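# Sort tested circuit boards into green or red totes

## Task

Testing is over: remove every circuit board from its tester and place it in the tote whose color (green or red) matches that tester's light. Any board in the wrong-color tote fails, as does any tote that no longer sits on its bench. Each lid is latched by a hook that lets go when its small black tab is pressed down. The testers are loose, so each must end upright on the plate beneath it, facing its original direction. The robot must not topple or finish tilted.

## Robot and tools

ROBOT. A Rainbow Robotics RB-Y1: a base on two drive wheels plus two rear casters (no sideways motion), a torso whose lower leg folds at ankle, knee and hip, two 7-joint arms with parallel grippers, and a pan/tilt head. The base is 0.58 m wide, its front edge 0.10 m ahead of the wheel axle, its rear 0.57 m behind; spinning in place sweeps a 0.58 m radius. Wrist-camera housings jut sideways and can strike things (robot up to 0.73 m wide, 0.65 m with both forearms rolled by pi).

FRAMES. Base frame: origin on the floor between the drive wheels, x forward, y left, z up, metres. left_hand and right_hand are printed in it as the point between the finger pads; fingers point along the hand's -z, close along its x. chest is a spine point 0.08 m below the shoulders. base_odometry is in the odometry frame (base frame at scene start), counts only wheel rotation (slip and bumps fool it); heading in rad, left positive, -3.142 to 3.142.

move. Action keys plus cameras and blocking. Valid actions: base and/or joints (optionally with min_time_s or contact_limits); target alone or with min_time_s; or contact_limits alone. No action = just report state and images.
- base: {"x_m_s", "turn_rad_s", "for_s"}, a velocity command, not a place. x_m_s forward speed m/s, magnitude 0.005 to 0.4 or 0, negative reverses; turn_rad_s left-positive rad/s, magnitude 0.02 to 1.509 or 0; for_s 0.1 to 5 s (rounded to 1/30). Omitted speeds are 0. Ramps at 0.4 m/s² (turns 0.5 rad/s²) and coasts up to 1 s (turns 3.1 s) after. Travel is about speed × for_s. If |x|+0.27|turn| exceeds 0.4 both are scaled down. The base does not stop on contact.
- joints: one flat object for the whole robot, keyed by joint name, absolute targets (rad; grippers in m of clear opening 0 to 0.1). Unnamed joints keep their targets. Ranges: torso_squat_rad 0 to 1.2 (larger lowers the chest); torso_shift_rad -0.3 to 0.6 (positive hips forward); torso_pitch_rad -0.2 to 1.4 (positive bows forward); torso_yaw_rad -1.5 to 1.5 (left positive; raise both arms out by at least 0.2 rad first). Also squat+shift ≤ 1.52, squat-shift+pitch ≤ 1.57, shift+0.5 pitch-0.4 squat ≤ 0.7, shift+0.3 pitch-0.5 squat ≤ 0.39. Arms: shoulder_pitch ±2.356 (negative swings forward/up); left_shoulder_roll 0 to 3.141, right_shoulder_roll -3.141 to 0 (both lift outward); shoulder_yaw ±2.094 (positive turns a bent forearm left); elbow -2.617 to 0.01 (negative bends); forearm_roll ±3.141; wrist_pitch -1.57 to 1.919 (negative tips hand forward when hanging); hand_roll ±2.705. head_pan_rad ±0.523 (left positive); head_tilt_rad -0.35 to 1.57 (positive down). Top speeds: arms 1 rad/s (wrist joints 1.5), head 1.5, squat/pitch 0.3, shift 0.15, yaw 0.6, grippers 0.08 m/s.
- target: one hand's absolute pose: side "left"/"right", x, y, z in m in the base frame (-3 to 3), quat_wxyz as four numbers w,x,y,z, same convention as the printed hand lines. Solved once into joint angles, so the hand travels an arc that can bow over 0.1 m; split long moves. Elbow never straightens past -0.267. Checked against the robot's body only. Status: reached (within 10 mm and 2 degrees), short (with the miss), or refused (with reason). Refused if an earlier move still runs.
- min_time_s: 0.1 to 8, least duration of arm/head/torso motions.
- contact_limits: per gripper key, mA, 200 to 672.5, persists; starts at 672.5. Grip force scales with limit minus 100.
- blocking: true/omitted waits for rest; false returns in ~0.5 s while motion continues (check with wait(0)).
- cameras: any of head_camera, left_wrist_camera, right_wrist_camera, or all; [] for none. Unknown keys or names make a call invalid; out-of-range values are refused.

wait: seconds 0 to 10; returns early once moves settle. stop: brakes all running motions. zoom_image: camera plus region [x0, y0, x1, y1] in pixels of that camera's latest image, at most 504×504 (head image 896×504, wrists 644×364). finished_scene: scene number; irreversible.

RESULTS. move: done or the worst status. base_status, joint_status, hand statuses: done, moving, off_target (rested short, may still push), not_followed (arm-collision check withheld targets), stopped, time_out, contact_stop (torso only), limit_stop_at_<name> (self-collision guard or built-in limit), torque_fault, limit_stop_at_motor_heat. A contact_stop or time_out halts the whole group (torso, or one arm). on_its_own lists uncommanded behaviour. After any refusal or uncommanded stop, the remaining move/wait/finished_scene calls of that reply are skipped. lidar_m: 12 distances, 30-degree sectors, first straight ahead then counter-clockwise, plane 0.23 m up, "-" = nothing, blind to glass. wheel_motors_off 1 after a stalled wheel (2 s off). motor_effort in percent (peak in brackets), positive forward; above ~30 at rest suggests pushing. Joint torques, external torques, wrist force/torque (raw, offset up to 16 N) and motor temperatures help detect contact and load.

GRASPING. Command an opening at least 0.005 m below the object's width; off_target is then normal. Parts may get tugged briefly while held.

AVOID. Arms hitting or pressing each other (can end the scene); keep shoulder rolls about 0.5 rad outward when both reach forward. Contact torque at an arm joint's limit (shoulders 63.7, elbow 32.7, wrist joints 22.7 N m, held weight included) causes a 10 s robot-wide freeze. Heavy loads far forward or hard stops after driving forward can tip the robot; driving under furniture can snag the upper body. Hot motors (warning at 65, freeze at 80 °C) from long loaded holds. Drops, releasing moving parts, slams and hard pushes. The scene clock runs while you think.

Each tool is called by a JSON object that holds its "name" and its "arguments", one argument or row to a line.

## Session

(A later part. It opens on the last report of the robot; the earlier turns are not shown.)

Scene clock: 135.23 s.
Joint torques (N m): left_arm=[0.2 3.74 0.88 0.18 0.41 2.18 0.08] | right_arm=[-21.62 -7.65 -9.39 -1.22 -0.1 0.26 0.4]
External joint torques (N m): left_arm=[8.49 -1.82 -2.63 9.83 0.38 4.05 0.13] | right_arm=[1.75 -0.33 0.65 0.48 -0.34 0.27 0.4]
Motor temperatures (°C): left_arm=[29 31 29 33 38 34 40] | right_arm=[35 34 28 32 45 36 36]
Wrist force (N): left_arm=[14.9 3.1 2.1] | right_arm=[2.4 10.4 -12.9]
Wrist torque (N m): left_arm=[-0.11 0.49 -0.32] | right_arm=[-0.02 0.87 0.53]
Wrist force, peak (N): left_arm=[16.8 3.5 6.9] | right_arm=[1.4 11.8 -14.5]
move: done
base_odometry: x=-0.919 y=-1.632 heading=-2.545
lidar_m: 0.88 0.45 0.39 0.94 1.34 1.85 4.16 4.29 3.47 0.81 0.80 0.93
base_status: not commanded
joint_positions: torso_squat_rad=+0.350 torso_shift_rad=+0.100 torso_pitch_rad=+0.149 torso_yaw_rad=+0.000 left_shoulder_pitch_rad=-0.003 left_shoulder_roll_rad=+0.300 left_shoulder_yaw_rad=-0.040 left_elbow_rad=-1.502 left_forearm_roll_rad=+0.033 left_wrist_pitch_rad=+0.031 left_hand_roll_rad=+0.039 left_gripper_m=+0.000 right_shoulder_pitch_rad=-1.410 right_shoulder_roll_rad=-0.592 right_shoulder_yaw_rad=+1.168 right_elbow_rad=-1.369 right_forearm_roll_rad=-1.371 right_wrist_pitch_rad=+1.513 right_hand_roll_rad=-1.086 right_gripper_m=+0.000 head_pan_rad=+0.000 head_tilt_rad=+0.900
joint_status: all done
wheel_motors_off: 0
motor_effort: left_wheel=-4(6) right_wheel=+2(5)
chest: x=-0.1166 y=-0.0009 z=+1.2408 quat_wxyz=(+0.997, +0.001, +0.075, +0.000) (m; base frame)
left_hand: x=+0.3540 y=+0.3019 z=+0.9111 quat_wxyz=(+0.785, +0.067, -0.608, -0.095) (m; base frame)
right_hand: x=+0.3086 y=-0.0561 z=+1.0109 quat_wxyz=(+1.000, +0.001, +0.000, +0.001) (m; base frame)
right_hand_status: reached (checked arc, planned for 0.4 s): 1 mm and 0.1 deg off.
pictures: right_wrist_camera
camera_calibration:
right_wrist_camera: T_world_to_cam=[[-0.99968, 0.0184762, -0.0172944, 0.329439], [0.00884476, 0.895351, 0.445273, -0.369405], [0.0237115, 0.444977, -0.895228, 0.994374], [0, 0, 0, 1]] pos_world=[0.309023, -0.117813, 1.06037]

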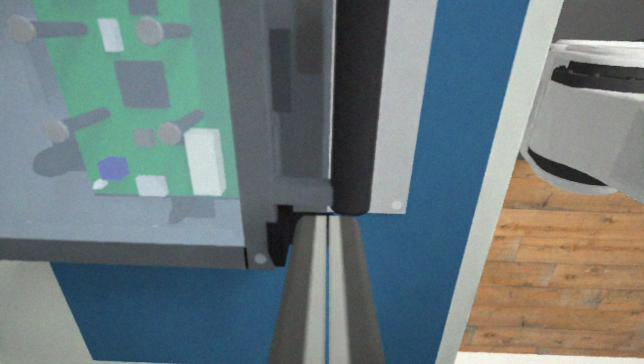

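{"name": "move", "arguments": {
  "target": {"side":"left","x":0.30,"y":0.33,"z":1.1,"quat_wxyz":[0.924,0,-0.383,0]},
  "cameras": []
}}

{"name": "move", "arguments": {
  "target": {"side":"right","x":0.318,"y":-0.053,"z":1.0,"quat_wxyz":[1,0,0,0]},
  "cameras": ["head_camera","right_wrist_camera"]
}}

{"name": "zoom_image", "arguments": {
  "camera": "head_camera",
  "region": [350, 200, 650, 450]
}}

Scene clock: 160.63 s.
Joint torques (N m): left_arm=[-8.87 10.52 7.25 -4.47 -0.55 -1.53 -0.13] | right_arm=[-21.47 -7.24 -9.48 -1.29 0.02 0.09 0.4]
External joint torques (N m): left_arm=[0.37 -0.29 -0.15 0.89 0.04 -0.21 -0.09] | right_arm=[1.89 0.09 0.56 0.42 -0.22 0.09 0.4]
Motor temperatures (°C): left_arm=[29 31 29 33 38 34 40] | right_arm=[36 34 29 32 45 35 36]
Wrist force (N): left_arm=[-6.1 0.2 -8.0] | right_arm=[2.3 10.8 -12.9]
Wrist torque (N m): left_arm=[-0.04 -0.69 -0.17] | right_arm=[-0.06 0.84 0.52]
Wrist force, peak (N): left_arm=[16.3 3.4 2.4] | right_arm=[2.0 11.1 -13.3]
move: done
base_odometry: x=-0.919 y=-1.632 heading=-2.545
lidar_m: 0.89 0.45 0.39 0.93 1.35 1.84 4.16 4.30 3.47 0.81 0.80 0.92
base_status: not commanded
joint_positions: torso_squat_rad=+0.350 torso_shift_rad=+0.100 torso_pitch_rad=+0.150 torso_yaw_rad=+0.000 left_shoulder_pitch_rad=-0.140 left_shoulder_roll_rad=+0.819 left_shoulder_yaw_rad=+0.189 left_elbow_rad=-2.315 left_forearm_roll_rad=+0.658 left_wrist_pitch_rad=+1.454 left_hand_roll_rad=+0.451 left_gripper_m=+0.000 right_shoulder_pitch_rad=-1.410 right_shoulder_roll_rad=-0.592 right_shoulder_yaw_rad=+1.168 right_elbow_rad=-1.369 right_forearm_roll_rad=-1.371 right_wrist_pitch_rad=+1.513 right_hand_roll_rad=-1.086 right_gripper_m=+0.000 head_pan_rad=+0.000 head_tilt_rad=+0.900
joint_status: all done
wheel_motors_off: 0
motor_effort: left_wheel=-5(5) right_wheel=+5(5)
chest: x=-0.1162 y=-0.0008 z=+1.2407 quat_wxyz=(+0.997, +0.001, +0.075, +0.000) (m; base frame)
left_hand: x=+0.2998 y=+0.3301 z=+1.1001 quat_wxyz=(+0.923, +0.000, -0.384, +0.000) (m; base frame)
left_hand_status: reached (checked arc, planned for 1.2 s): 0 mm and 0.1 deg off.
right_hand: x=+0.3088 y=-0.0561 z=+1.0107 quat_wxyz=(+1.000, +0.000, +0.000, +0.001) (m; base frame)
pictures: none
No camera images: "cameras" was empty.

Scene clock: 161.53 s.
Joint torques (N m): left_arm=[-8.96 10.33 7.74 -4.52 -0.44 -1.47 -0.18] | right_arm=[-21.77 -5.65 -8.31 -1.04 0.1 -0.14 0.11]
External joint torques (N m): left_arm=[0.28 -0.47 0.35 0.84 0.15 -0.15 -0.14] | right_arm=[1.95 1.66 1.39 0.72 -0.14 -0.13 0.11]
Motor temperatures (°C): left_arm=[29 31 29 33 38 34 40] | right_arm=[36 34 29 32 45 35 36]
Wrist force (N): left_arm=[-6.1 0.0 -8.0] | right_arm=[2.0 10.8 -13.1]
Wrist torque (N m): left_arm=[-0.01 -0.66 -0.17] | right_arm=[-0.06 0.83 0.53]
Wrist force, peak (N): left_arm=[-6.3 -0.1 -8.5] | right_arm=[2.0 11.6 -13.4]
move: done
base_odometry: x=-0.919 y=-1.632 heading=-2.545
lidar_m: 0.89 0.45 0.39 0.93 1.34 1.85 4.16 4.29 3.47 0.81 0.81 0.93
base_status: not commanded
joint_positions: torso_squat_rad=+0.350 torso_shift_rad=+0.100 torso_pitch_rad=+0.150 torso_yaw_rad=+0.000 left_shoulder_pitch_rad=-0.140 left_shoulder_roll_rad=+0.819 left_shoulder_yaw_rad=+0.189 left_elbow_rad=-2.315 left_forearm_roll_rad=+0.658 left_wrist_pitch_rad=+1.454 left_hand_roll_rad=+0.451 left_gripper_m=+0.000 right_shoulder_pitch_rad=-1.409 right_shoulder_roll_rad=-0.553 right_shoulder_yaw_rad=+1.177 right_elbow_rad=-1.287 right_forearm_roll_rad=-1.359 right_wrist_pitch_rad=+1.491 right_hand_roll_rad=-1.045 right_gripper_m=+0.000 head_pan_rad=+0.000 head_tilt_rad=+0.900
joint_status: all done
wheel_motors_off: 0
motor_effort: left_wheel=-4(6) right_wheel=+4(5)
chest: x=-0.1162 y=-0.0007 z=+1.2407 quat_wxyz=(+0.997, +0.000, +0.075, +0.000) (m; base frame)
left_hand: x=+0.2999 y=+0.3302 z=+1.1000 quat_wxyz=(+0.923, +0.000, -0.384, +0.000) (m; base frame)
right_hand: x=+0.3182 y=-0.0530 z=+1.0003 quat_wxyz=(+1.000, +0.000, +0.000, +0.000) (m; base frame)
right_hand_status: reached (checked arc, planned for 0.3 s): 0 mm and 0.0 deg off.
pictures: head_camera, right_wrist_camera
camera_calibration:
head_camera: T_world_to_cam=[[0.0348875, -0.998751, 0.0357617, -0.0516241], [-0.846222, -0.0485589, -0.530613, 0.765809], [0.531687, -0.0117506, -0.84686, 1.18876], [0, 0, 0, 1]] pos_world=[0.0177991, -0.000404191, 1.41491]
right_wrist_camera: T_world_to_cam=[[-0.999637, 0.0204176, -0.0175796, 0.339193], [0.010484, 0.895824, 0.444285, -0.367046], [0.0248195, 0.443939, -0.895713, 0.983273], [0, 0, 0, 1]] pos_world=[0.318514, -0.11463, 1.04977]

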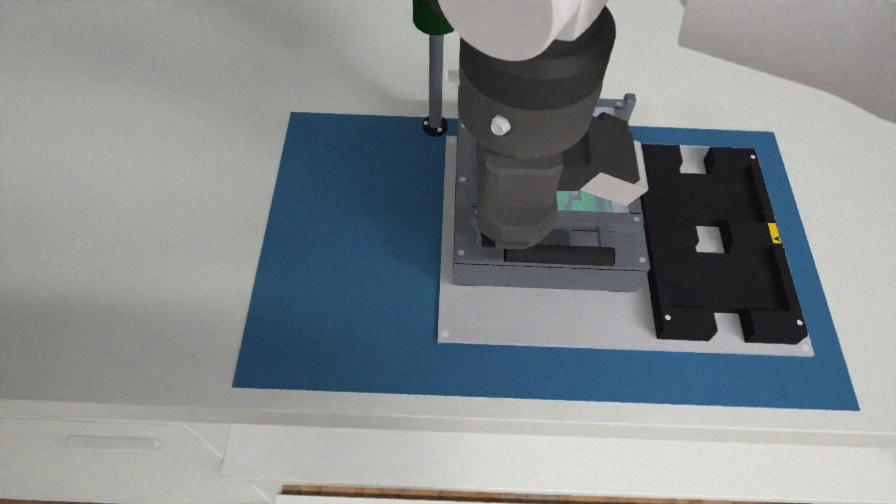

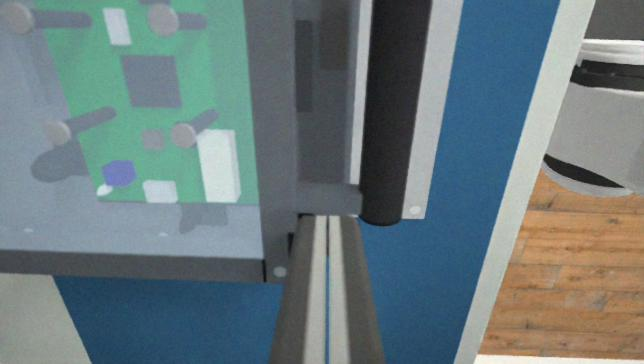

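Scaled by 1.680 from the camera's 896x504 image, which has a finer 1280x720 frame.

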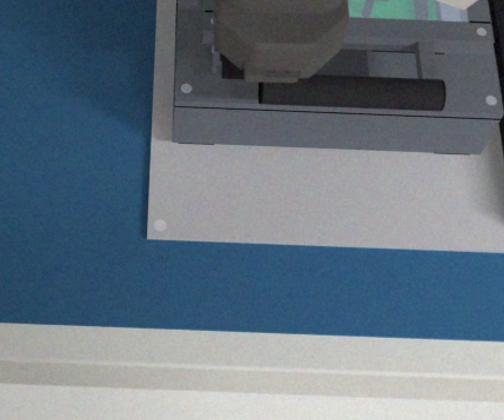

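{"name": "move", "arguments": {
  "target": {"side":"right","x":0.325,"y":-0.055,"z":0.988,"quat_wxyz":[1,0,0,0]},
  "cameras": ["right_wrist_camera"]
}}

{"name": "move", "arguments": {
  "target": {"side":"right","x":0.325,"y":-0.055,"z":0.972,"quat_wxyz":[1,0,0,0]},
  "cameras": ["head_camera","right_wrist_camera"]
}}

Scene clock: 170.63 s.
Joint torques (N m): left_arm=[-8.88 10.37 7.6 -4.46 -0.39 -1.37 -0.04] | right_arm=[6.36 -1.34 9.24 4.82 2.81 -2.94 -0.04]
External joint torques (N m): left_arm=[0.4 -0.44 0.2 0.89 0.2 -0.04 0] | right_arm=[30.32 6.03 18.72 6.58 2.55 -2.91 -0.04]
Motor temperatures (°C): left_arm=[29 31 29 32 38 34 40] | right_arm=[36 34 29 32 45 35 36]
Wrist force (N): left_arm=[-6.1 0.1 -8.1] | right_arm=[-13.8 5.2 74.6]
Wrist torque (N m): left_arm=[-0.02 -0.67 -0.16] | right_arm=[0.41 1.09 0.62]
Wrist force, peak (N): left_arm=[-6.2 0.2 -8.6] | right_arm=[-16.7 1.9 92.0]
move: done
base_odometry: x=-0.919 y=-1.632 heading=-2.545
lidar_m: 0.89 0.44 0.40 0.94 1.34 1.84 4.16 4.29 3.46 0.81 0.80 0.92
base_status: not commanded
joint_positions: torso_squat_rad=+0.350 torso_shift_rad=+0.099 torso_pitch_rad=+0.147 torso_yaw_rad=+0.000 left_shoulder_pitch_rad=-0.140 left_shoulder_roll_rad=+0.819 left_shoulder_yaw_rad=+0.189 left_elbow_rad=-2.315 left_forearm_roll_rad=+0.658 left_wrist_pitch_rad=+1.454 left_hand_roll_rad=+0.451 left_gripper_m=+0.000 right_shoulder_pitch_rad=-1.404 right_shoulder_roll_rad=-0.535 right_shoulder_yaw_rad=+1.182 right_elbow_rad=-1.236 right_forearm_roll_rad=-1.348 right_wrist_pitch_rad=+1.467 right_hand_roll_rad=-1.010 right_gripper_m=+0.000 head_pan_rad=+0.000 head_tilt_rad=+0.900
joint_status: all done
wheel_motors_off: 0
motor_effort: left_wheel=-2(5) right_wheel=+8(10)
chest: x=-0.1178 y=-0.0007 z=+1.2409 quat_wxyz=(+0.997, +0.000, +0.073, +0.000) (m; base frame)
left_hand: x=+0.2987 y=+0.3302 z=+1.1013 quat_wxyz=(+0.923, +0.000, -0.385, +0.000) (m; base frame)
right_hand: x=+0.3257 y=-0.0538 z=+0.9943 quat_wxyz=(+1.000, +0.002, -0.006, +0.001) (m; base frame)
right_hand_status: reached (checked arc, planned for 0.3 s): 6 mm and 0.7 deg off.
pictures: right_wrist_camera
camera_calibration:
right_wrist_camera: T_world_to_cam=[[-0.999396, 0.0188871, -0.029172, 0.357956], [0.00383544, 0.894241, 0.447569, -0.364907], [0.0345401, 0.447187, -0.893773, 0.97317], [0, 0, 0, 1]] pos_world=[0.325525, -0.115634, 1.04356]

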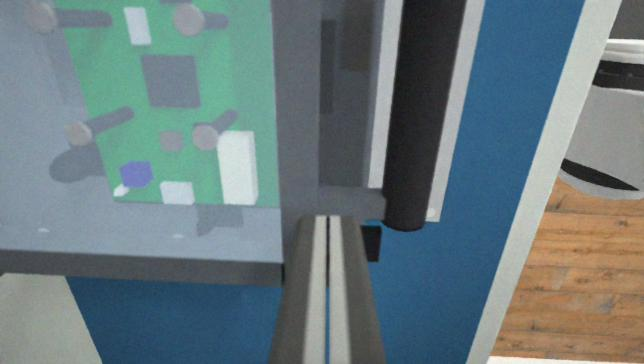

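Scene clock: 180.87 s.
Joint torques (N m): left_arm=[-8.71 10.43 7.5 -4.5 -0.36 -1.3 -0.14] | right_arm=[14.96 0.26 14.81 10.36 8.36 -8.51 -0.24]
External joint torques (N m): left_arm=[0.59 -0.38 0.11 0.84 0.23 0.02 -0.1] | right_arm=[39.11 7.64 24.15 12.13 8.08 -8.45 -0.24]
External joint torques when the fault began: right_arm=[68.91 16.33 42.49 17.63 9.96 -11.22 0.13]
Motor temperatures (°C): left_arm=[29 31 29 32 38 34 40] | right_arm=[36 34 29 32 47 37 36]
Wrist force (N): left_arm=[-6.3 0.1 -8.0] | right_arm=[-41.7 -0.3 116.5]
Wrist torque (N m): left_arm=[-0.02 -0.69 -0.18] | right_arm=[0.40 2.37 0.65]
Wrist force, peak (N): left_arm=[-6.2 0.1 -9.0] | right_arm=[-53.5 -6.9 187.0]
move: torque_fault
TORQUE FAULT: right_shoulder_pitch_rad reached its load limit. The robot stopped for 10 seconds, dropped its targets and accepts commands again. The stop added 9.2 s to the call.
base_odometry: x=-0.919 y=-1.632 heading=-2.545
lidar_m: 0.89 0.45 0.40 0.94 1.35 1.85 4.15 4.29 3.47 0.82 0.80 0.92
base_status: not commanded
joint_positions: torso_squat_rad=+0.351 torso_shift_rad=+0.098 torso_pitch_rad=+0.145 torso_yaw_rad=+0.000 left_shoulder_pitch_rad=-0.140 left_shoulder_roll_rad=+0.819 left_shoulder_yaw_rad=+0.189 left_elbow_rad=-2.315 left_forearm_roll_rad=+0.658 left_wrist_pitch_rad=+1.454 left_hand_roll_rad=+0.451 left_gripper_m=+0.000 right_shoulder_pitch_rad=-1.406 right_shoulder_roll_rad=-0.519 right_shoulder_yaw_rad=+1.181 right_elbow_rad=-1.200 right_forearm_roll_rad=-1.342 right_wrist_pitch_rad=+1.449 right_hand_roll_rad=-0.992 right_gripper_m=+0.000 head_pan_rad=+0.000 head_tilt_rad=+0.900
joint_status: right_shoulder_pitch_rad torque_fault (moved -0.001 of +0.029); right_shoulder_roll_rad torque_fault (moved +0.016 of +0.031); right_shoulder_yaw_rad torque_fault (moved -0.001 of +0.019); right_elbow_rad torque_fault (moved +0.036 of +0.054); right_forearm_roll_rad torque_fault (moved +0.006 of +0.015); right_wrist_pitch_rad torque_fault (moved -0.018 of -0.033); right_hand_roll_rad torque_fault (moved +0.017 of +0.026)
wheel_motors_off: 0
on_its_own: right_shoulder_pitch_rad is held at -1.396, not at your -1.376, since a torque_fault; right_elbow_rad is held at -1.197, not at your -1.182, since a torque_fault; right_forearm_roll_rad is held at -1.340, not at your -1.333, since a torque_fault; right_wrist_pitch_rad is held at +1.446, not at your +1.434, since a torque_fault; right_hand_roll_rad is held at -0.992, not at your -0.983, since a torque_fault
motor_effort: left_wheel=+6(23) right_wheel=+12(26)
chest: x=-0.1190 y=-0.0008 z=+1.2410 quat_wxyz=(+0.997, +0.000, +0.072, +0.000) (m; base frame)
left_hand: x=+0.2978 y=+0.3300 z=+1.1022 quat_wxyz=(+0.922, +0.000, -0.386, +0.000) (m; base frame)
right_hand: x=+0.3312 y=-0.0510 z=+0.9925 quat_wxyz=(+1.000, +0.006, -0.012, +0.000) (m; base frame)
right_hand_status: short (checked arc, planned for 0.3 s): torque_fault, 22 mm and 1.5 deg off.
pictures: head_camera, right_wrist_camera
camera_calibration:
head_camera: T_world_to_cam=[[0.0344305, -0.998757, 0.0360363, -0.0519503], [-0.843722, -0.0483747, -0.534597, 0.768782], [0.535676, -0.0119982, -0.844339, 1.18779], [0, 0, 0, 1]] pos_world=[0.0141549, -0.000444739, 1.41576]
right_wrist_camera: T_world_to_cam=[[-0.998947, 0.0215392, -0.0405039, 0.374583], [0.000732653, 0.890299, 0.455376, -0.37359], [0.045869, 0.454866, -0.889378, 0.962436], [0, 0, 0, 1]] pos_world=[0.330317, -0.113241, 1.04126]

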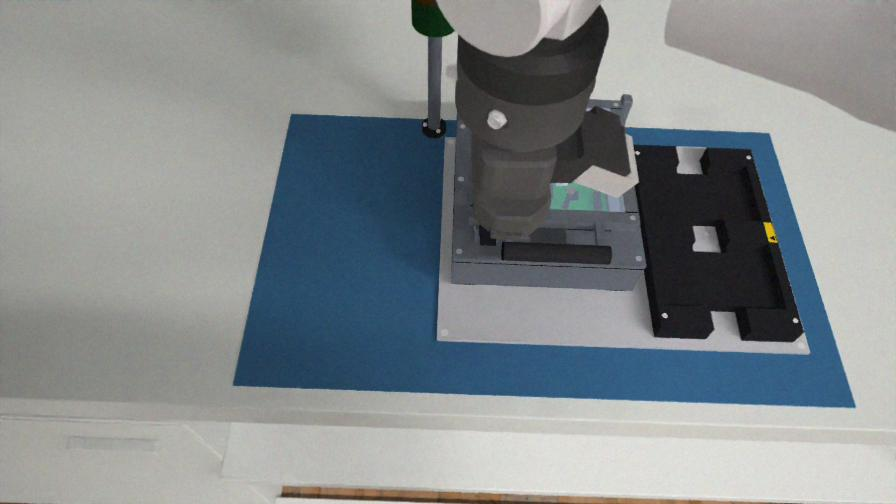

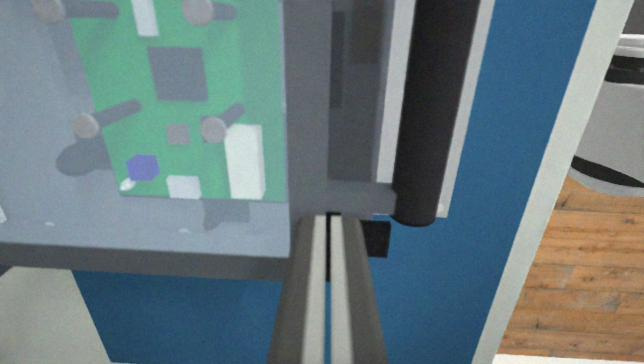

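{"name": "move", "arguments": {
  "target": {"side":"right","x":0.325,"y":-0.053,"z":1.01,"quat_wxyz":[1,0,0,0]},
  "cameras": []
}}

{"name": "move", "arguments": {
  "target": {"side":"right","x":0.3145,"y":-0.054,"z":1.0,"quat_wxyz":[1,0,0,0]},
  "cameras": ["right_wrist_camera"]
}}

{"name": "move", "arguments": {
  "target": {"side":"right","x":0.3145,"y":-0.054,"z":0.985,"quat_wxyz":[1,0,0,0]},
  "cameras": ["right_wrist_camera"]
}}

Scene clock: 195.67 s.
Joint torques (N m): left_arm=[-8.78 10.36 7.34 -4.72 -0.32 -1.32 -0.15] | right_arm=[-20.41 -6.61 -7.59 -0.58 0.38 -0.25 -0.29]
External joint torques (N m): left_arm=[0.46 -0.44 -0.06 0.64 0.27 0 -0.11] | right_arm=[3.7 0.89 1.89 1.09 0.15 -0.25 -0.29]
Motor temperatures (°C): left_arm=[29 31 29 32 38 34 40] | right_arm=[36 33 29 32 48 38 36]
Wrist force (N): left_arm=[-6.1 0.0 -8.3] | right_arm=[2.1 10.8 -13.3]
Wrist torque (N m): left_arm=[-0.01 -0.66 -0.16] | right_arm=[-0.05 0.82 0.51]
Wrist force, peak (N): left_arm=[-6.3 0.0 -9.0] | right_arm=[-41.5 -0.5 116.9]
move: done
base_odometry: x=-0.919 y=-1.632 heading=-2.545
lidar_m: 0.89 0.45 0.39 0.92 1.35 1.85 4.16 4.30 3.47 0.81 0.80 0.93
base_status: not commanded
joint_positions: torso_squat_rad=+0.350 torso_shift_rad=+0.100 torso_pitch_rad=+0.150 torso_yaw_rad=+0.000 left_shoulder_pitch_rad=-0.140 left_shoulder_roll_rad=+0.819 left_shoulder_yaw_rad=+0.189 left_elbow_rad=-2.315 left_forearm_roll_rad=+0.658 left_wrist_pitch_rad=+1.454 left_hand_roll_rad=+0.451 left_gripper_m=+0.000 right_shoulder_pitch_rad=-1.432 right_shoulder_roll_rad=-0.537 right_shoulder_yaw_rad=+1.166 right_elbow_rad=-1.228 right_forearm_roll_rad=-1.376 right_wrist_pitch_rad=+1.504 right_hand_roll_rad=-1.005 right_gripper_m=+0.000 head_pan_rad=+0.000 head_tilt_rad=+0.900
joint_status: all done
wheel_motors_off: 0
motor_effort: left_wheel=+0(15) right_wheel=+2(14)
chest: x=-0.1162 y=-0.0008 z=+1.2407 quat_wxyz=(+0.997, +0.000, +0.075, +0.000) (m; base frame)
left_hand: x=+0.2999 y=+0.3301 z=+1.1001 quat_wxyz=(+0.923, +0.000, -0.384, +0.000) (m; base frame)
right_hand: x=+0.3269 y=-0.0527 z=+1.0081 quat_wxyz=(+1.000, +0.000, +0.002, +0.000) (m; base frame)
right_hand_status: reached (checked arc, planned for 0.2 s): 3 mm and 0.2 deg off.
pictures: none
No camera images: "cameras" was empty.

Scene clock: 196.67 s.
Joint torques (N m): left_arm=[-8.65 10.29 7.31 -4.84 -0.39 -1.4 -0.2] | right_arm=[-20.9 -7.52 -8.58 -1.47 0.11 -0.18 -0.07]
External joint torques (N m): left_arm=[0.59 -0.52 -0.09 0.52 0.2 -0.08 -0.16] | right_arm=[2.7 -0.24 1.2 0.3 -0.13 -0.18 -0.07]
Motor temperatures (°C): left_arm=[29 31 29 32 38 34 40] | right_arm=[36 33 29 32 48 38 36]
Wrist force (N): left_arm=[-6.1 -0.1 -8.2] | right_arm=[2.3 11.1 -12.9]
Wrist torque (N m): left_arm=[-0.01 -0.67 -0.16] | right_arm=[-0.08 0.83 0.51]
Wrist force, peak (N): left_arm=[-6.3 0.0 -8.3] | right_arm=[1.7 11.4 -13.6]
move: done
base_odometry: x=-0.919 y=-1.632 heading=-2.545
lidar_m: 0.89 0.44 0.40 0.93 1.35 1.85 4.16 4.29 3.47 0.82 0.80 0.93
base_status: not commanded
joint_positions: torso_squat_rad=+0.350 torso_shift_rad=+0.100 torso_pitch_rad=+0.150 torso_yaw_rad=+0.000 left_shoulder_pitch_rad=-0.140 left_shoulder_roll_rad=+0.819 left_shoulder_yaw_rad=+0.189 left_elbow_rad=-2.315 left_forearm_roll_rad=+0.658 left_wrist_pitch_rad=+1.454 left_hand_roll_rad=+0.451 left_gripper_m=+0.000 right_shoulder_pitch_rad=-1.405 right_shoulder_roll_rad=-0.560 right_shoulder_yaw_rad=+1.177 right_elbow_rad=-1.306 right_forearm_roll_rad=-1.362 right_wrist_pitch_rad=+1.495 right_hand_roll_rad=-1.054 right_gripper_m=+0.000 head_pan_rad=+0.000 head_tilt_rad=+0.900
joint_status: all done
wheel_motors_off: 0
motor_effort: left_wheel=+0(1) right_wheel=+0(2)
chest: x=-0.1162 y=-0.0007 z=+1.2407 quat_wxyz=(+0.997, +0.000, +0.075, +0.000) (m; base frame)
left_hand: x=+0.2999 y=+0.3302 z=+1.1001 quat_wxyz=(+0.923, +0.000, -0.384, +0.000) (m; base frame)
right_hand: x=+0.3144 y=-0.0537 z=+1.0003 quat_wxyz=(+1.000, +0.000, +0.002, +0.001) (m; base frame)
right_hand_status: reached (checked arc, planned for 0.3 s): 0 mm and 0.3 deg off.
pictures: right_wrist_camera
camera_calibration:
right_wrist_camera: T_world_to_cam=[[-0.99974, 0.0190191, -0.0125723, 0.330361], [0.0114618, 0.895969, 0.443969, -0.366426], [0.0197083, 0.44371, -0.895954, 0.985563], [0, 0, 0, 1]] pos_world=[0.315051, -0.11528, 1.04985]

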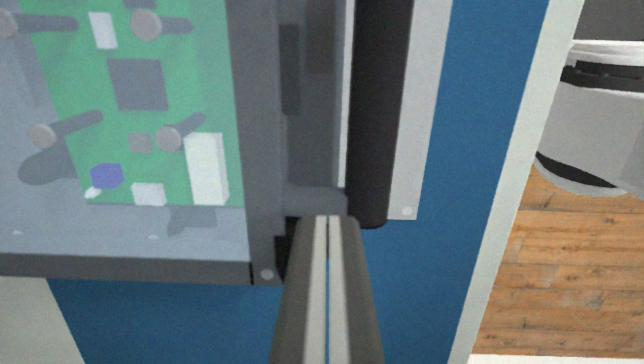

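Scene clock: 197.20 s.
Joint torques (N m): left_arm=[-8.54 10.19 7.3 -4.67 -0.35 -1.34 -0.15] | right_arm=[-13.16 -2.14 -4.07 -1.54 -1.2 -0.57 0.05]
External joint torques (N m): left_arm=[0.7 -0.62 -0.1 0.69 0.24 -0.02 -0.11] | right_arm=[10.44 5.01 5.61 0.33 -1.44 -0.55 0.05]
Motor temperatures (°C): left_arm=[29 31 29 32 38 34 40] | right_arm=[36 33 29 32 48 38 36]
Wrist force (N): left_arm=[-6.0 0.0 -8.4] | right_arm=[4.8 6.4 13.1]
Wrist torque (N m): left_arm=[0.00 -0.65 -0.16] | right_arm=[-0.19 0.98 0.53]
Wrist force, peak (N): left_arm=[-6.1 -0.1 -8.4] | right_arm=[7.0 6.9 22.9]
move: done
base_odometry: x=-0.919 y=-1.632 heading=-2.545
lidar_m: 0.89 0.44 0.39 0.92 1.34 1.85 4.15 4.28 3.47 0.82 0.80 0.93
base_status: not commanded
joint_positions: torso_squat_rad=+0.350 torso_shift_rad=+0.100 torso_pitch_rad=+0.149 torso_yaw_rad=+0.000 left_shoulder_pitch_rad=-0.140 left_shoulder_roll_rad=+0.819 left_shoulder_yaw_rad=+0.189 left_elbow_rad=-2.315 left_forearm_roll_rad=+0.658 left_wrist_pitch_rad=+1.454 left_hand_roll_rad=+0.451 left_gripper_m=+0.000 right_shoulder_pitch_rad=-1.384 right_shoulder_roll_rad=-0.550 right_shoulder_yaw_rad=+1.191 right_elbow_rad=-1.295 right_forearm_roll_rad=-1.339 right_wrist_pitch_rad=+1.466 right_hand_roll_rad=-1.051 right_gripper_m=+0.000 head_pan_rad=+0.000 head_tilt_rad=+0.900
joint_status: all done
wheel_motors_off: 0
motor_effort: left_wheel=-2(3) right_wheel=-1(3)
chest: x=-0.1165 y=-0.0007 z=+1.2408 quat_wxyz=(+0.997, +0.000, +0.075, +0.000) (m; base frame)
left_hand: x=+0.2997 y=+0.3302 z=+1.1003 quat_wxyz=(+0.923, +0.000, -0.384, +0.000) (m; base frame)
right_hand: x=+0.3149 y=-0.0542 z=+0.9872 quat_wxyz=(+1.000, +0.000, -0.002, +0.000) (m; base frame)
right_hand_status: reached (checked arc, planned for 0.2 s): 2 mm and 0.2 deg off.
pictures: right_wrist_camera
camera_calibration:
right_wrist_camera: T_world_to_cam=[[-0.999582, 0.0202345, -0.0206541, 0.33872], [0.00894094, 0.895625, 0.44472, -0.360108], [0.027497, 0.44435, -0.895431, 0.971069], [0, 0, 0, 1]] pos_world=[0.315096, -0.115826, 1.03667]

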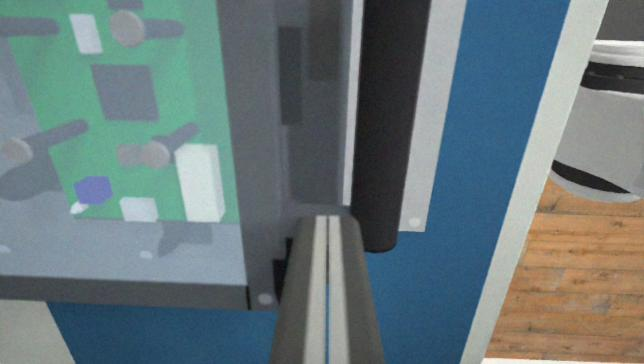

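{"name": "move", "arguments": {
  "target": {"side":"right","x":0.3145,"y":-0.054,"z":0.976,"quat_wxyz":[1,0,0,0]},
  "cameras": []
}}

{"name": "move", "arguments": {
  "target": {"side":"right","x":0.3145,"y":-0.054,"z":0.971,"quat_wxyz":[1,0,0,0]},
  "cameras": ["right_wrist_camera"]
}}

Scene clock: 203.80 s.
Joint torques (N m): left_arm=[-8.62 10.25 7.4 -4.63 -0.32 -1.43 -0.12] | right_arm=[12.87 6.44 11.36 4.26 2.71 -8.58 0.1]
External joint torques (N m): left_arm=[0.67 -0.56 0 0.71 0.27 -0.1 -0.08] | right_arm=[36.47 13.58 20.97 6.14 2.48 -8.57 0.1]
Motor temperatures (°C): left_arm=[29 31 29 32 38 34 40] | right_arm=[36 33 29 32 47 38 36]
Wrist force (N): left_arm=[-6.0 0.0 -8.0] | right_arm=[-20.8 -10.2 105.1]
Wrist torque (N m): left_arm=[-0.01 -0.68 -0.17] | right_arm=[-0.86 2.36 0.65]
Wrist force, peak (N): left_arm=[-6.4 0.1 -8.7] | right_arm=[-29.9 -12.5 119.5]
move: done
base_odometry: x=-0.919 y=-1.632 heading=-2.545
lidar_m: 0.89 0.45 0.40 0.93 1.34 1.85 4.16 4.29 3.47 0.82 0.80 0.93
base_status: not commanded
joint_positions: torso_squat_rad=+0.350 torso_shift_rad=+0.098 torso_pitch_rad=+0.146 torso_yaw_rad=+0.000 left_shoulder_pitch_rad=-0.140 left_shoulder_roll_rad=+0.819 left_shoulder_yaw_rad=+0.189 left_elbow_rad=-2.315 left_forearm_roll_rad=+0.658 left_wrist_pitch_rad=+1.454 left_hand_roll_rad=+0.451 left_gripper_m=+0.000 right_shoulder_pitch_rad=-1.378 right_shoulder_roll_rad=-0.540 right_shoulder_yaw_rad=+1.196 right_elbow_rad=-1.277 right_forearm_roll_rad=-1.329 right_wrist_pitch_rad=+1.450 right_hand_roll_rad=-1.043 right_gripper_m=+0.000 head_pan_rad=+0.000 head_tilt_rad=+0.900
joint_status: all done
wheel_motors_off: 0
motor_effort: left_wheel=+1(7) right_wheel=+8(12)
chest: x=-0.1184 y=-0.0008 z=+1.2409 quat_wxyz=(+0.997, +0.000, +0.073, +0.000) (m; base frame)
left_hand: x=+0.2983 y=+0.3300 z=+1.1018 quat_wxyz=(+0.923, +0.000, -0.386, +0.000) (m; base frame)
right_hand: x=+0.3163 y=-0.0535 z=+0.9832 quat_wxyz=(+1.000, +0.001, -0.006, +0.000) (m; base frame)
right_hand_status: reached (checked arc, planned for 0.2 s): 7 mm and 0.7 deg off.
pictures: none
No camera images: "cameras" was empty.

Scene clock: 204.43 s.
Joint torques (N m): left_arm=[-8.89 10.34 7.3 -4.66 -0.34 -1.43 -0.22] | right_arm=[29.9 11.94 21.02 9.67 6.69 -15.39 -0.17]
External joint torques (N m): left_arm=[0.43 -0.47 -0.09 0.67 0.25 -0.1 -0.18] | right_arm=[53.6 19.07 30.52 11.55 6.45 -15.42 -0.17]
Motor temperatures (°C): left_arm=[29 31 29 32 38 34 40] | right_arm=[36 33 29 32 47 38 36]
Wrist force (N): left_arm=[-5.9 -0.1 -8.1] | right_arm=[-46.0 -23.6 173.0]
Wrist torque (N m): left_arm=[0.00 -0.64 -0.16] | right_arm=[-1.40 3.57 0.84]
Wrist force, peak (N): left_arm=[-6.3 -0.1 -8.3] | right_arm=[-52.4 -23.3 184.4]
move: done
base_odometry: x=-0.919 y=-1.632 heading=-2.545
lidar_m: 0.89 0.45 0.40 0.93 1.34 1.84 4.16 4.29 3.47 0.82 0.80 0.93
base_status: not commanded
joint_positions: torso_squat_rad=+0.351 torso_shift_rad=+0.097 torso_pitch_rad=+0.144 torso_yaw_rad=-0.001 left_shoulder_pitch_rad=-0.140 left_shoulder_roll_rad=+0.819 left_shoulder_yaw_rad=+0.189 left_elbow_rad=-2.315 left_forearm_roll_rad=+0.658 left_wrist_pitch_rad=+1.454 left_hand_roll_rad=+0.451 left_gripper_m=+0.000 right_shoulder_pitch_rad=-1.375 right_shoulder_roll_rad=-0.529 right_shoulder_yaw_rad=+1.198 right_elbow_rad=-1.253 right_forearm_roll_rad=-1.326 right_wrist_pitch_rad=+1.440 right_hand_roll_rad=-1.029 right_gripper_m=+0.000 head_pan_rad=+0.000 head_tilt_rad=+0.900
joint_status: all done
wheel_motors_off: 0
motor_effort: left_wheel=+4(6) right_wheel=+18(19)
chest: x=-0.1198 y=-0.0009 z=+1.2410 quat_wxyz=(+0.997, +0.000, +0.072, +0.000) (m; base frame)
left_hand: x=+0.2973 y=+0.3298 z=+1.1029 quat_wxyz=(+0.922, +0.000, -0.387, +0.000) (m; base frame)
right_hand: x=+0.3177 y=-0.0528 z=+0.9803 quat_wxyz=(+1.000, +0.002, -0.008, +0.000) (m; base frame)
right_hand_status: reached (checked arc, planned for 0.2 s): 10 mm and 0.9 deg off.
pictures: right_wrist_camera
camera_calibration:
right_wrist_camera: T_world_to_cam=[[-0.999288, 0.0197252, -0.0321512, 0.352493], [0.00322582, 0.893938, 0.44818, -0.359926], [0.0375816, 0.447757, -0.893365, 0.959201], [0, 0, 0, 1]] pos_world=[0.317355, -0.114691, 1.02956]

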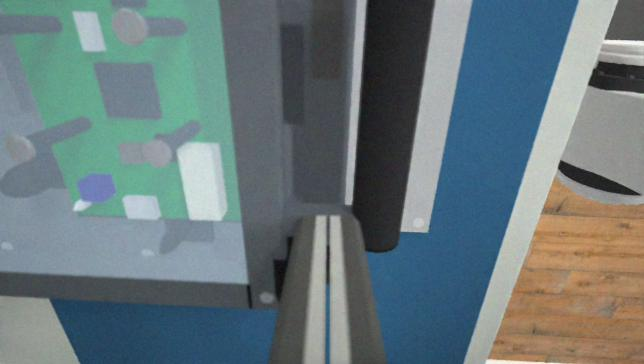

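{"name": "move", "arguments": {
  "target": {"side":"right","x":0.3145,"y":-0.054,"z":1.006,"quat_wxyz":[1,0,0,0]},
  "cameras": []
}}

{"name": "move", "arguments": {
  "target": {"side":"right","x":0.319,"y":-0.044,"z":0.998,"quat_wxyz":[1,0,0,0]},
  "cameras": []
}}

{"name": "move", "arguments": {
  "target": {"side":"right","x":0.319,"y":-0.044,"z":0.984,"quat_wxyz":[1,0,0,0]},
  "cameras": ["right_wrist_camera"]
}}

{"name": "move", "arguments": {
  "target": {"side":"right","x":0.319,"y":-0.044,"z":0.977,"quat_wxyz":[1,0,0,0]},
  "cameras": ["right_wrist_camera"]
}}

Scene clock: 223.47 s.
Joint torques (N m): left_arm=[-8.65 10.17 7.49 -4.59 -0.33 -1.37 -0.19] | right_arm=[-20.11 -5.34 -8.2 -0.76 0.37 -0.33 -0.31]
External joint torques (N m): left_arm=[0.58 -0.63 0.09 0.77 0.26 -0.05 -0.15] | right_arm=[3.61 2 1.53 0.98 0.14 -0.33 -0.31]
Motor temperatures (°C): left_arm=[29 31 29 32 38 34 40] | right_arm=[36 34 29 32 48 44 36]
Wrist force (N): left_arm=[-6.2 0.1 -7.8] | right_arm=[2.2 10.7 -13.2]
Wrist torque (N m): left_arm=[-0.04 -0.69 -0.17] | right_arm=[-0.04 0.85 0.53]
Wrist force, peak (N): left_arm=[-5.7 -0.1 -9.1] | right_arm=[-46.6 -22.0 173.4]
move: done
base_odometry: x=-0.919 y=-1.632 heading=-2.545
lidar_m: 0.89 0.45 0.39 0.92 1.34 1.85 4.16 4.30 3.46 0.82 0.81 0.93
base_status: not commanded
joint_positions: torso_squat_rad=+0.350 torso_shift_rad=+0.100 torso_pitch_rad=+0.150 torso_yaw_rad=+0.000 left_shoulder_pitch_rad=-0.140 left_shoulder_roll_rad=+0.819 left_shoulder_yaw_rad=+0.189 left_elbow_rad=-2.315 left_forearm_roll_rad=+0.658 left_wrist_pitch_rad=+1.454 left_hand_roll_rad=+0.451 left_gripper_m=+0.000 right_shoulder_pitch_rad=-1.412 right_shoulder_roll_rad=-0.557 right_shoulder_yaw_rad=+1.172 right_elbow_rad=-1.291 right_forearm_roll_rad=-1.368 right_wrist_pitch_rad=+1.500 right_hand_roll_rad=-1.044 right_gripper_m=+0.000 head_pan_rad=+0.000 head_tilt_rad=+0.900
joint_status: all done
wheel_motors_off: 0
motor_effort: left_wheel=+0(12) right_wheel=-1(19)
chest: x=-0.1162 y=-0.0007 z=+1.2407 quat_wxyz=(+0.997, +0.000, +0.075, +0.000) (m; base frame)
left_hand: x=+0.2999 y=+0.3302 z=+1.1001 quat_wxyz=(+0.923, +0.000, -0.384, +0.000) (m; base frame)
right_hand: x=+0.3170 y=-0.0536 z=+1.0035 quat_wxyz=(+1.000, +0.000, +0.003, +0.000) (m; base frame)
right_hand_status: reached (checked arc, planned for 0.2 s): 4 mm and 0.3 deg off.
pictures: none
No camera images: "cameras" was empty.

Scene clock: 224.43 s.
Joint torques (N m): left_arm=[-8.78 10.38 7.64 -4.66 -0.35 -1.43 -0.22] | right_arm=[-21.93 -6.05 -8.45 -0.59 0.2 -0.06 -0.2]
External joint torques (N m): left_arm=[0.45 -0.43 0.25 0.7 0.24 -0.11 -0.18] | right_arm=[1.87 1.14 1.12 1.19 -0.04 -0.06 -0.2]
Motor temperatures (°C): left_arm=[29 31 29 32 38 34 40] | right_arm=[36 34 29 32 48 44 36]
Wrist force (N): left_arm=[-5.8 0.0 -8.0] | right_arm=[2.2 10.8 -13.2]
Wrist torque (N m): left_arm=[-0.01 -0.65 -0.16] | right_arm=[-0.05 0.84 0.52]
Wrist force, peak (N): left_arm=[-6.2 0.4 -8.3] | right_arm=[2.3 11.0 -13.9]
move: done
base_odometry: x=-0.919 y=-1.632 heading=-2.545
lidar_m: 0.89 0.45 0.39 0.92 1.35 1.85 4.16 4.29 3.47 0.81 0.80 0.93
base_status: not commanded
joint_positions: torso_squat_rad=+0.350 torso_shift_rad=+0.100 torso_pitch_rad=+0.150 torso_yaw_rad=+0.000 left_shoulder_pitch_rad=-0.140 left_shoulder_roll_rad=+0.819 left_shoulder_yaw_rad=+0.189 left_elbow_rad=-2.315 left_forearm_roll_rad=+0.658 left_wrist_pitch_rad=+1.454 left_hand_roll_rad=+0.451 left_gripper_m=+0.000 right_shoulder_pitch_rad=-1.417 right_shoulder_roll_rad=-0.522 right_shoulder_yaw_rad=+1.180 right_elbow_rad=-1.257 right_forearm_roll_rad=-1.355 right_wrist_pitch_rad=+1.488 right_hand_roll_rad=-1.046 right_gripper_m=+0.000 head_pan_rad=+0.000 head_tilt_rad=+0.900
joint_status: all done
wheel_motors_off: 0
motor_effort: left_wheel=+0(2) right_wheel=-1(1)
chest: x=-0.1162 y=-0.0007 z=+1.2407 quat_wxyz=(+0.997, +0.000, +0.075, +0.000) (m; base frame)
left_hand: x=+0.2999 y=+0.3302 z=+1.1001 quat_wxyz=(+0.923, +0.000, -0.384, +0.000) (m; base frame)
right_hand: x=+0.3187 y=-0.0441 z=+0.9985 quat_wxyz=(+1.000, +0.000, -0.001, +0.000) (m; base frame)
right_hand_status: reached (checked arc, planned for 0.2 s): 1 mm and 0.1 deg off.
pictures: none
No camera images: "cameras" was empty.

Scene clock: 225.07 s.
Joint torques (N m): left_arm=[-8.76 10.1 7.43 -4.67 -0.3 -1.3 -0.2] | right_arm=[-18.78 -8.54 -5.72 1.17 1.8 0.86 0.1]
External joint torques (N m): left_arm=[0.48 -0.7 0.04 0.69 0.29 0.02 -0.16] | right_arm=[4.99 -1.53 3.71 3.05 1.56 0.87 0.1]
Motor temperatures (°C): left_arm=[29 31 29 32 38 34 40] | right_arm=[36 34 29 32 48 44 36]
Wrist force (N): left_arm=[-6.0 0.1 -8.1] | right_arm=[-2.5 17.7 -6.0]
Wrist torque (N m): left_arm=[-0.02 -0.67 -0.16] | right_arm=[0.13 0.96 0.51]
Wrist force, peak (N): left_arm=[-5.9 0.2 -8.8] | right_arm=[-14.1 13.8 11.2]
move: done
base_odometry: x=-0.919 y=-1.632 heading=-2.545
lidar_m: 0.88 0.45 0.40 0.93 1.34 1.85 4.16 4.29 3.47 0.81 0.80 0.93
base_status: not commanded
joint_positions: torso_squat_rad=+0.350 torso_shift_rad=+0.100 torso_pitch_rad=+0.150 torso_yaw_rad=+0.000 left_shoulder_pitch_rad=-0.140 left_shoulder_roll_rad=+0.819 left_shoulder_yaw_rad=+0.189 left_elbow_rad=-2.315 left_forearm_roll_rad=+0.658 left_wrist_pitch_rad=+1.454 left_hand_roll_rad=+0.451 left_gripper_m=+0.000 right_shoulder_pitch_rad=-1.398 right_shoulder_roll_rad=-0.506 right_shoulder_yaw_rad=+1.192 right_elbow_rad=-1.235 right_forearm_roll_rad=-1.340 right_wrist_pitch_rad=+1.463 right_hand_roll_rad=-1.036 right_gripper_m=+0.000 head_pan_rad=+0.000 head_tilt_rad=+0.900
joint_status: all done
wheel_motors_off: 0
motor_effort: left_wheel=+5(8) right_wheel=+1(3)
chest: x=-0.1164 y=-0.0007 z=+1.2408 quat_wxyz=(+0.997, +0.000, +0.075, +0.000) (m; base frame)
left_hand: x=+0.2997 y=+0.3303 z=+1.1002 quat_wxyz=(+0.923, +0.000, -0.384, +0.000) (m; base frame)
right_hand: x=+0.3184 y=-0.0434 z=+0.9853 quat_wxyz=(+1.000, +0.001, -0.001, +0.001) (m; base frame)
right_hand_status: reached (checked arc, planned for 0.2 s): 2 mm and 0.1 deg off.
pictures: right_wrist_camera
camera_calibration:
right_wrist_camera: T_world_to_cam=[[-0.999656, 0.0187228, -0.0183918, 0.339696], [0.00857705, 0.895353, 0.445275, -0.369394], [0.0248039, 0.444964, -0.895205, 0.965112], [0, 0, 0, 1]] pos_world=[0.318808, -0.105062, 1.0347]

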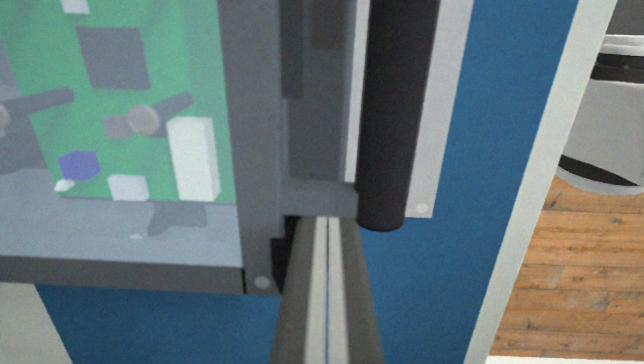

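Scene clock: 225.83 s.
Joint torques (N m): left_arm=[-9.02 10.02 7.25 -4.6 -0.34 -1.32 -0.21] | right_arm=[-0.55 -3.86 5.5 6 4.96 -5.74 0.22]
External joint torques (N m): left_arm=[0.25 -0.79 -0.15 0.75 0.25 0 -0.17] | right_arm=[23.27 3.16 14.86 7.89 4.74 -5.74 0.22]
Motor temperatures (°C): left_arm=[29 31 29 32 38 34 40] | right_arm=[36 34 29 32 48 43 36]
Wrist force (N): left_arm=[-6.2 0.0 -8.0] | right_arm=[-28.7 1.4 68.8]
Wrist torque (N m): left_arm=[-0.01 -0.70 -0.19] | right_arm=[0.19 1.04 0.30]
Wrist force, peak (N): left_arm=[-6.2 0.1 -8.5] | right_arm=[-37.5 -1.9 83.3]
move: done
base_odometry: x=-0.919 y=-1.632 heading=-2.545
lidar_m: 0.89 0.44 0.39 0.93 1.33 1.84 4.16 4.29 3.47 0.82 0.80 0.92
base_status: not commanded
joint_positions: torso_squat_rad=+0.350 torso_shift_rad=+0.099 torso_pitch_rad=+0.147 torso_yaw_rad=+0.000 left_shoulder_pitch_rad=-0.140 left_shoulder_roll_rad=+0.819 left_shoulder_yaw_rad=+0.189 left_elbow_rad=-2.315 left_forearm_roll_rad=+0.658 left_wrist_pitch_rad=+1.454 left_hand_roll_rad=+0.451 left_gripper_m=+0.000 right_shoulder_pitch_rad=-1.394 right_shoulder_roll_rad=-0.497 right_shoulder_yaw_rad=+1.196 right_elbow_rad=-1.219 right_forearm_roll_rad=-1.333 right_wrist_pitch_rad=+1.450 right_hand_roll_rad=-1.028 right_gripper_m=+0.000 head_pan_rad=+0.000 head_tilt_rad=+0.900
joint_status: all done
wheel_motors_off: 0
motor_effort: left_wheel=+4(10) right_wheel=+10(11)
chest: x=-0.1180 y=-0.0008 z=+1.2409 quat_wxyz=(+0.997, +0.000, +0.073, +0.000) (m; base frame)
left_hand: x=+0.2986 y=+0.3301 z=+1.1014 quat_wxyz=(+0.923, +0.000, -0.385, +0.000) (m; base frame)
right_hand: x=+0.3192 y=-0.0426 z=+0.9819 quat_wxyz=(+1.000, +0.002, -0.004, +0.001) (m; base frame)
right_hand_status: reached (checked arc, planned for 0.2 s): 5 mm and 0.5 deg off.
pictures: right_wrist_camera
camera_calibration:
right_wrist_camera: T_world_to_cam=[[-0.999532, 0.0184875, -0.0243856, 0.346273], [0.00563354, 0.894426, 0.447181, -0.369531], [0.0300783, 0.446834, -0.894111, 0.959059], [0, 0, 0, 1]] pos_world=[0.319346, -0.104424, 1.0312]

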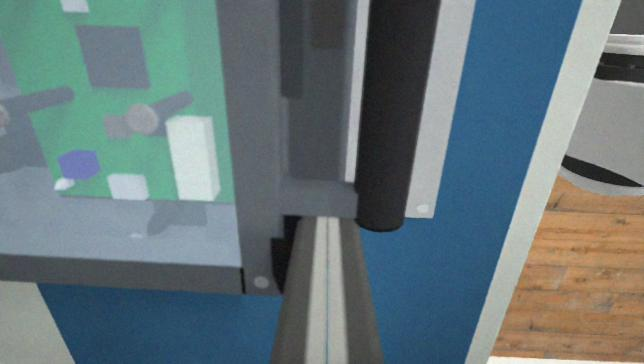

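{"name": "move", "arguments": {
  "target": {"side":"right","x":0.319,"y":-0.044,"z":1.01,"quat_wxyz":[1,0,0,0]},
  "cameras": []
}}

{"name": "move", "arguments": {
  "target": {"side":"right","x":0.295,"y":0.0,"z":1.03,"quat_wxyz":[1,0,0,0]},
  "cameras": ["head_camera","right_wrist_camera"]
}}

{"name": "zoom_image", "arguments": {
  "camera": "right_wrist_camera",
  "region": [200, 30, 450, 230]
}}

{"name": "zoom_image", "arguments": {
  "camera": "head_camera",
  "region": [430, 200, 550, 300]
}}

Scene clock: 235.90 s.
Joint torques (N m): left_arm=[-8.44 10.17 7.44 -4.59 -0.33 -1.28 -0.15] | right_arm=[-20.53 -7.33 -8.14 -0.77 0.29 -0.32 -0.09]
External joint torques (N m): left_arm=[0.79 -0.64 0.04 0.77 0.26 0.04 -0.11] | right_arm=[3.39 -0.01 1.45 0.94 0.05 -0.32 -0.09]
Motor temperatures (°C): left_arm=[29 31 29 32 38 34 40] | right_arm=[36 34 29 32 47 42 36]
Wrist force (N): left_arm=[-6.1 0.2 -7.9] | right_arm=[2.0 10.9 -12.9]
Wrist torque (N m): left_arm=[-0.02 -0.67 -0.17] | right_arm=[-0.06 0.82 0.52]
Wrist force, peak (N): left_arm=[-5.9 -0.1 -8.9] | right_arm=[-30.4 0.8 70.5]
move: done
base_odometry: x=-0.919 y=-1.632 heading=-2.545
lidar_m: 0.89 0.45 0.40 0.93 1.34 1.83 4.16 4.29 3.46 0.83 0.80 0.93
base_status: not commanded
joint_positions: torso_squat_rad=+0.350 torso_shift_rad=+0.100 torso_pitch_rad=+0.150 torso_yaw_rad=+0.000 left_shoulder_pitch_rad=-0.140 left_shoulder_roll_rad=+0.819 left_shoulder_yaw_rad=+0.189 left_elbow_rad=-2.315 left_forearm_roll_rad=+0.658 left_wrist_pitch_rad=+1.454 left_hand_roll_rad=+0.451 left_gripper_m=+0.000 right_shoulder_pitch_rad=-1.435 right_shoulder_roll_rad=-0.526 right_shoulder_yaw_rad=+1.169 right_elbow_rad=-1.254 right_forearm_roll_rad=-1.371 right_wrist_pitch_rad=+1.509 right_hand_roll_rad=-1.042 right_gripper_m=+0.000 head_pan_rad=+0.000 head_tilt_rad=+0.900
joint_status: all done
wheel_motors_off: 0
motor_effort: left_wheel=-1(10) right_wheel=+0(10)
chest: x=-0.1162 y=-0.0007 z=+1.2407 quat_wxyz=(+0.997, +0.000, +0.075, +0.000) (m; base frame)
left_hand: x=+0.2999 y=+0.3302 z=+1.1001 quat_wxyz=(+0.923, +0.000, -0.384, +0.000) (m; base frame)
right_hand: x=+0.3202 y=-0.0436 z=+1.0090 quat_wxyz=(+1.000, +0.000, +0.001, +0.000) (m; base frame)
right_hand_status: reached (checked arc, planned for 0.2 s): 2 mm and 0.1 deg off.
pictures: none
No camera images: "cameras" was empty.

Scene clock: 236.73 s.
Joint torques (N m): left_arm=[-8.61 10.17 7.4 -4.61 -0.33 -1.34 -0.18] | right_arm=[-20.46 -7.05 -9.56 -0.94 0.09 0.02 0.39]
External joint torques (N m): left_arm=[0.63 -0.63 0 0.75 0.26 -0.02 -0.14] | right_arm=[2.91 -0.22 0.28 0.74 -0.14 0.02 0.39]
Motor temperatures (°C): left_arm=[29 31 29 32 38 34 40] | right_arm=[36 34 29 32 47 41 36]
Wrist force (N): left_arm=[-6.0 0.0 -8.1] | right_arm=[2.3 11.1 -13.4]
Wrist torque (N m): left_arm=[-0.01 -0.66 -0.17] | right_arm=[-0.10 0.84 0.52]
Wrist force, peak (N): left_arm=[-6.2 -0.5 -8.2] | right_arm=[1.3 12.5 -13.5]
move: done
base_odometry: x=-0.919 y=-1.632 heading=-2.545
lidar_m: 0.88 0.45 0.39 0.93 1.35 1.85 4.16 4.29 3.46 0.81 0.80 0.93
base_status: not commanded
joint_positions: torso_squat_rad=+0.350 torso_shift_rad=+0.100 torso_pitch_rad=+0.150 torso_yaw_rad=+0.000 left_shoulder_pitch_rad=-0.140 left_shoulder_roll_rad=+0.819 left_shoulder_yaw_rad=+0.189 left_elbow_rad=-2.315 left_forearm_roll_rad=+0.658 left_wrist_pitch_rad=+1.454 left_hand_roll_rad=+0.451 left_gripper_m=+0.000 right_shoulder_pitch_rad=-1.492 right_shoulder_roll_rad=-0.454 right_shoulder_yaw_rad=+1.159 right_elbow_rad=-1.308 right_forearm_roll_rad=-1.381 right_wrist_pitch_rad=+1.558 right_hand_roll_rad=-1.178 right_gripper_m=+0.000 head_pan_rad=+0.000 head_tilt_rad=+0.900
joint_status: all done
wheel_motors_off: 0
motor_effort: left_wheel=+0(2) right_wheel=+0(2)
chest: x=-0.1162 y=-0.0007 z=+1.2407 quat_wxyz=(+0.997, +0.000, +0.075, +0.000) (m; base frame)
left_hand: x=+0.2999 y=+0.3302 z=+1.1001 quat_wxyz=(+0.923, +0.000, -0.384, +0.000) (m; base frame)
right_hand: x=+0.2950 y=+0.0002 z=+1.0302 quat_wxyz=(+1.000, +0.000, +0.000, +0.000) (m; base frame)
right_hand_status: reached (checked arc, planned for 0.3 s): 0 mm and 0.0 deg off.
pictures: head_camera, right_wrist_camera
camera_calibration:
head_camera: T_world_to_cam=[[0.0348907, -0.998751, 0.0357697, -0.05163], [-0.846236, -0.0485655, -0.53059, 0.765778], [0.531664, -0.011757, -0.846873, 1.18877], [0, 0, 0, 1]] pos_world=[0.0178014, -0.000398754, 1.4149]
right_wrist_camera: T_world_to_cam=[[-0.999654, 0.0197745, -0.0173669, 0.315283], [0.0100022, 0.89583, 0.444284, -0.427609], [0.0243433, 0.443957, -0.895718, 0.987201], [0, 0, 0, 1]] pos_world=[0.295419, -0.061444, 1.07971]

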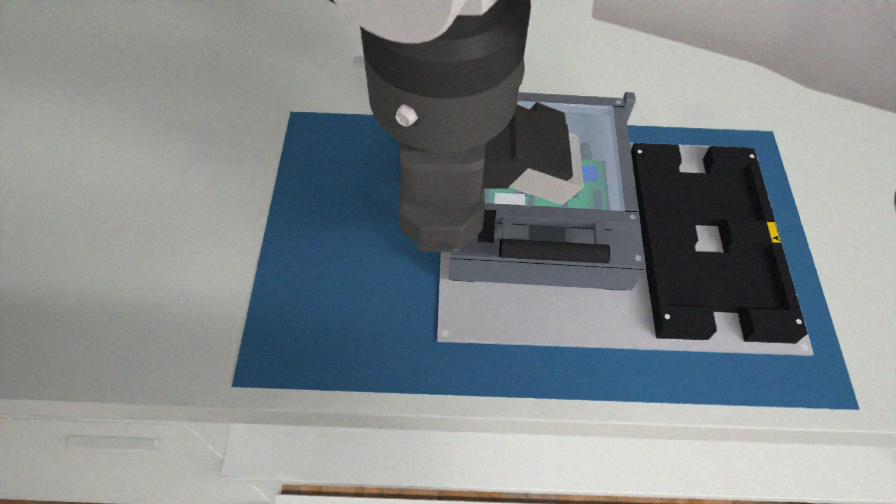

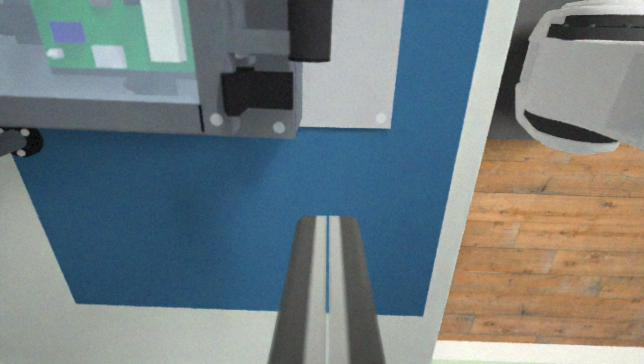

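Scaled by 2.016 from the camera's 644x364 image, which has a finer 1265x715 frame.

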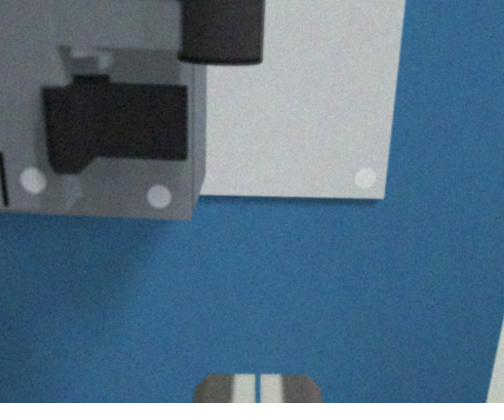

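Scaled by 4.200 from the camera's 896x504 image, which has a finer 1280x720 frame.

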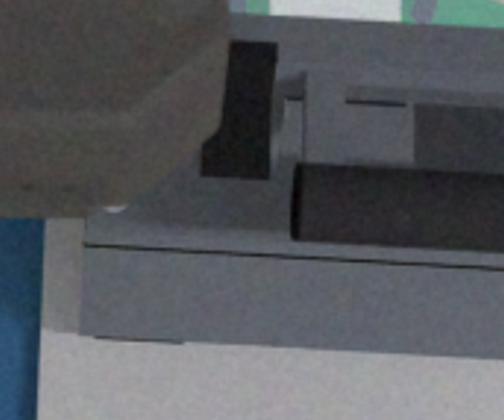

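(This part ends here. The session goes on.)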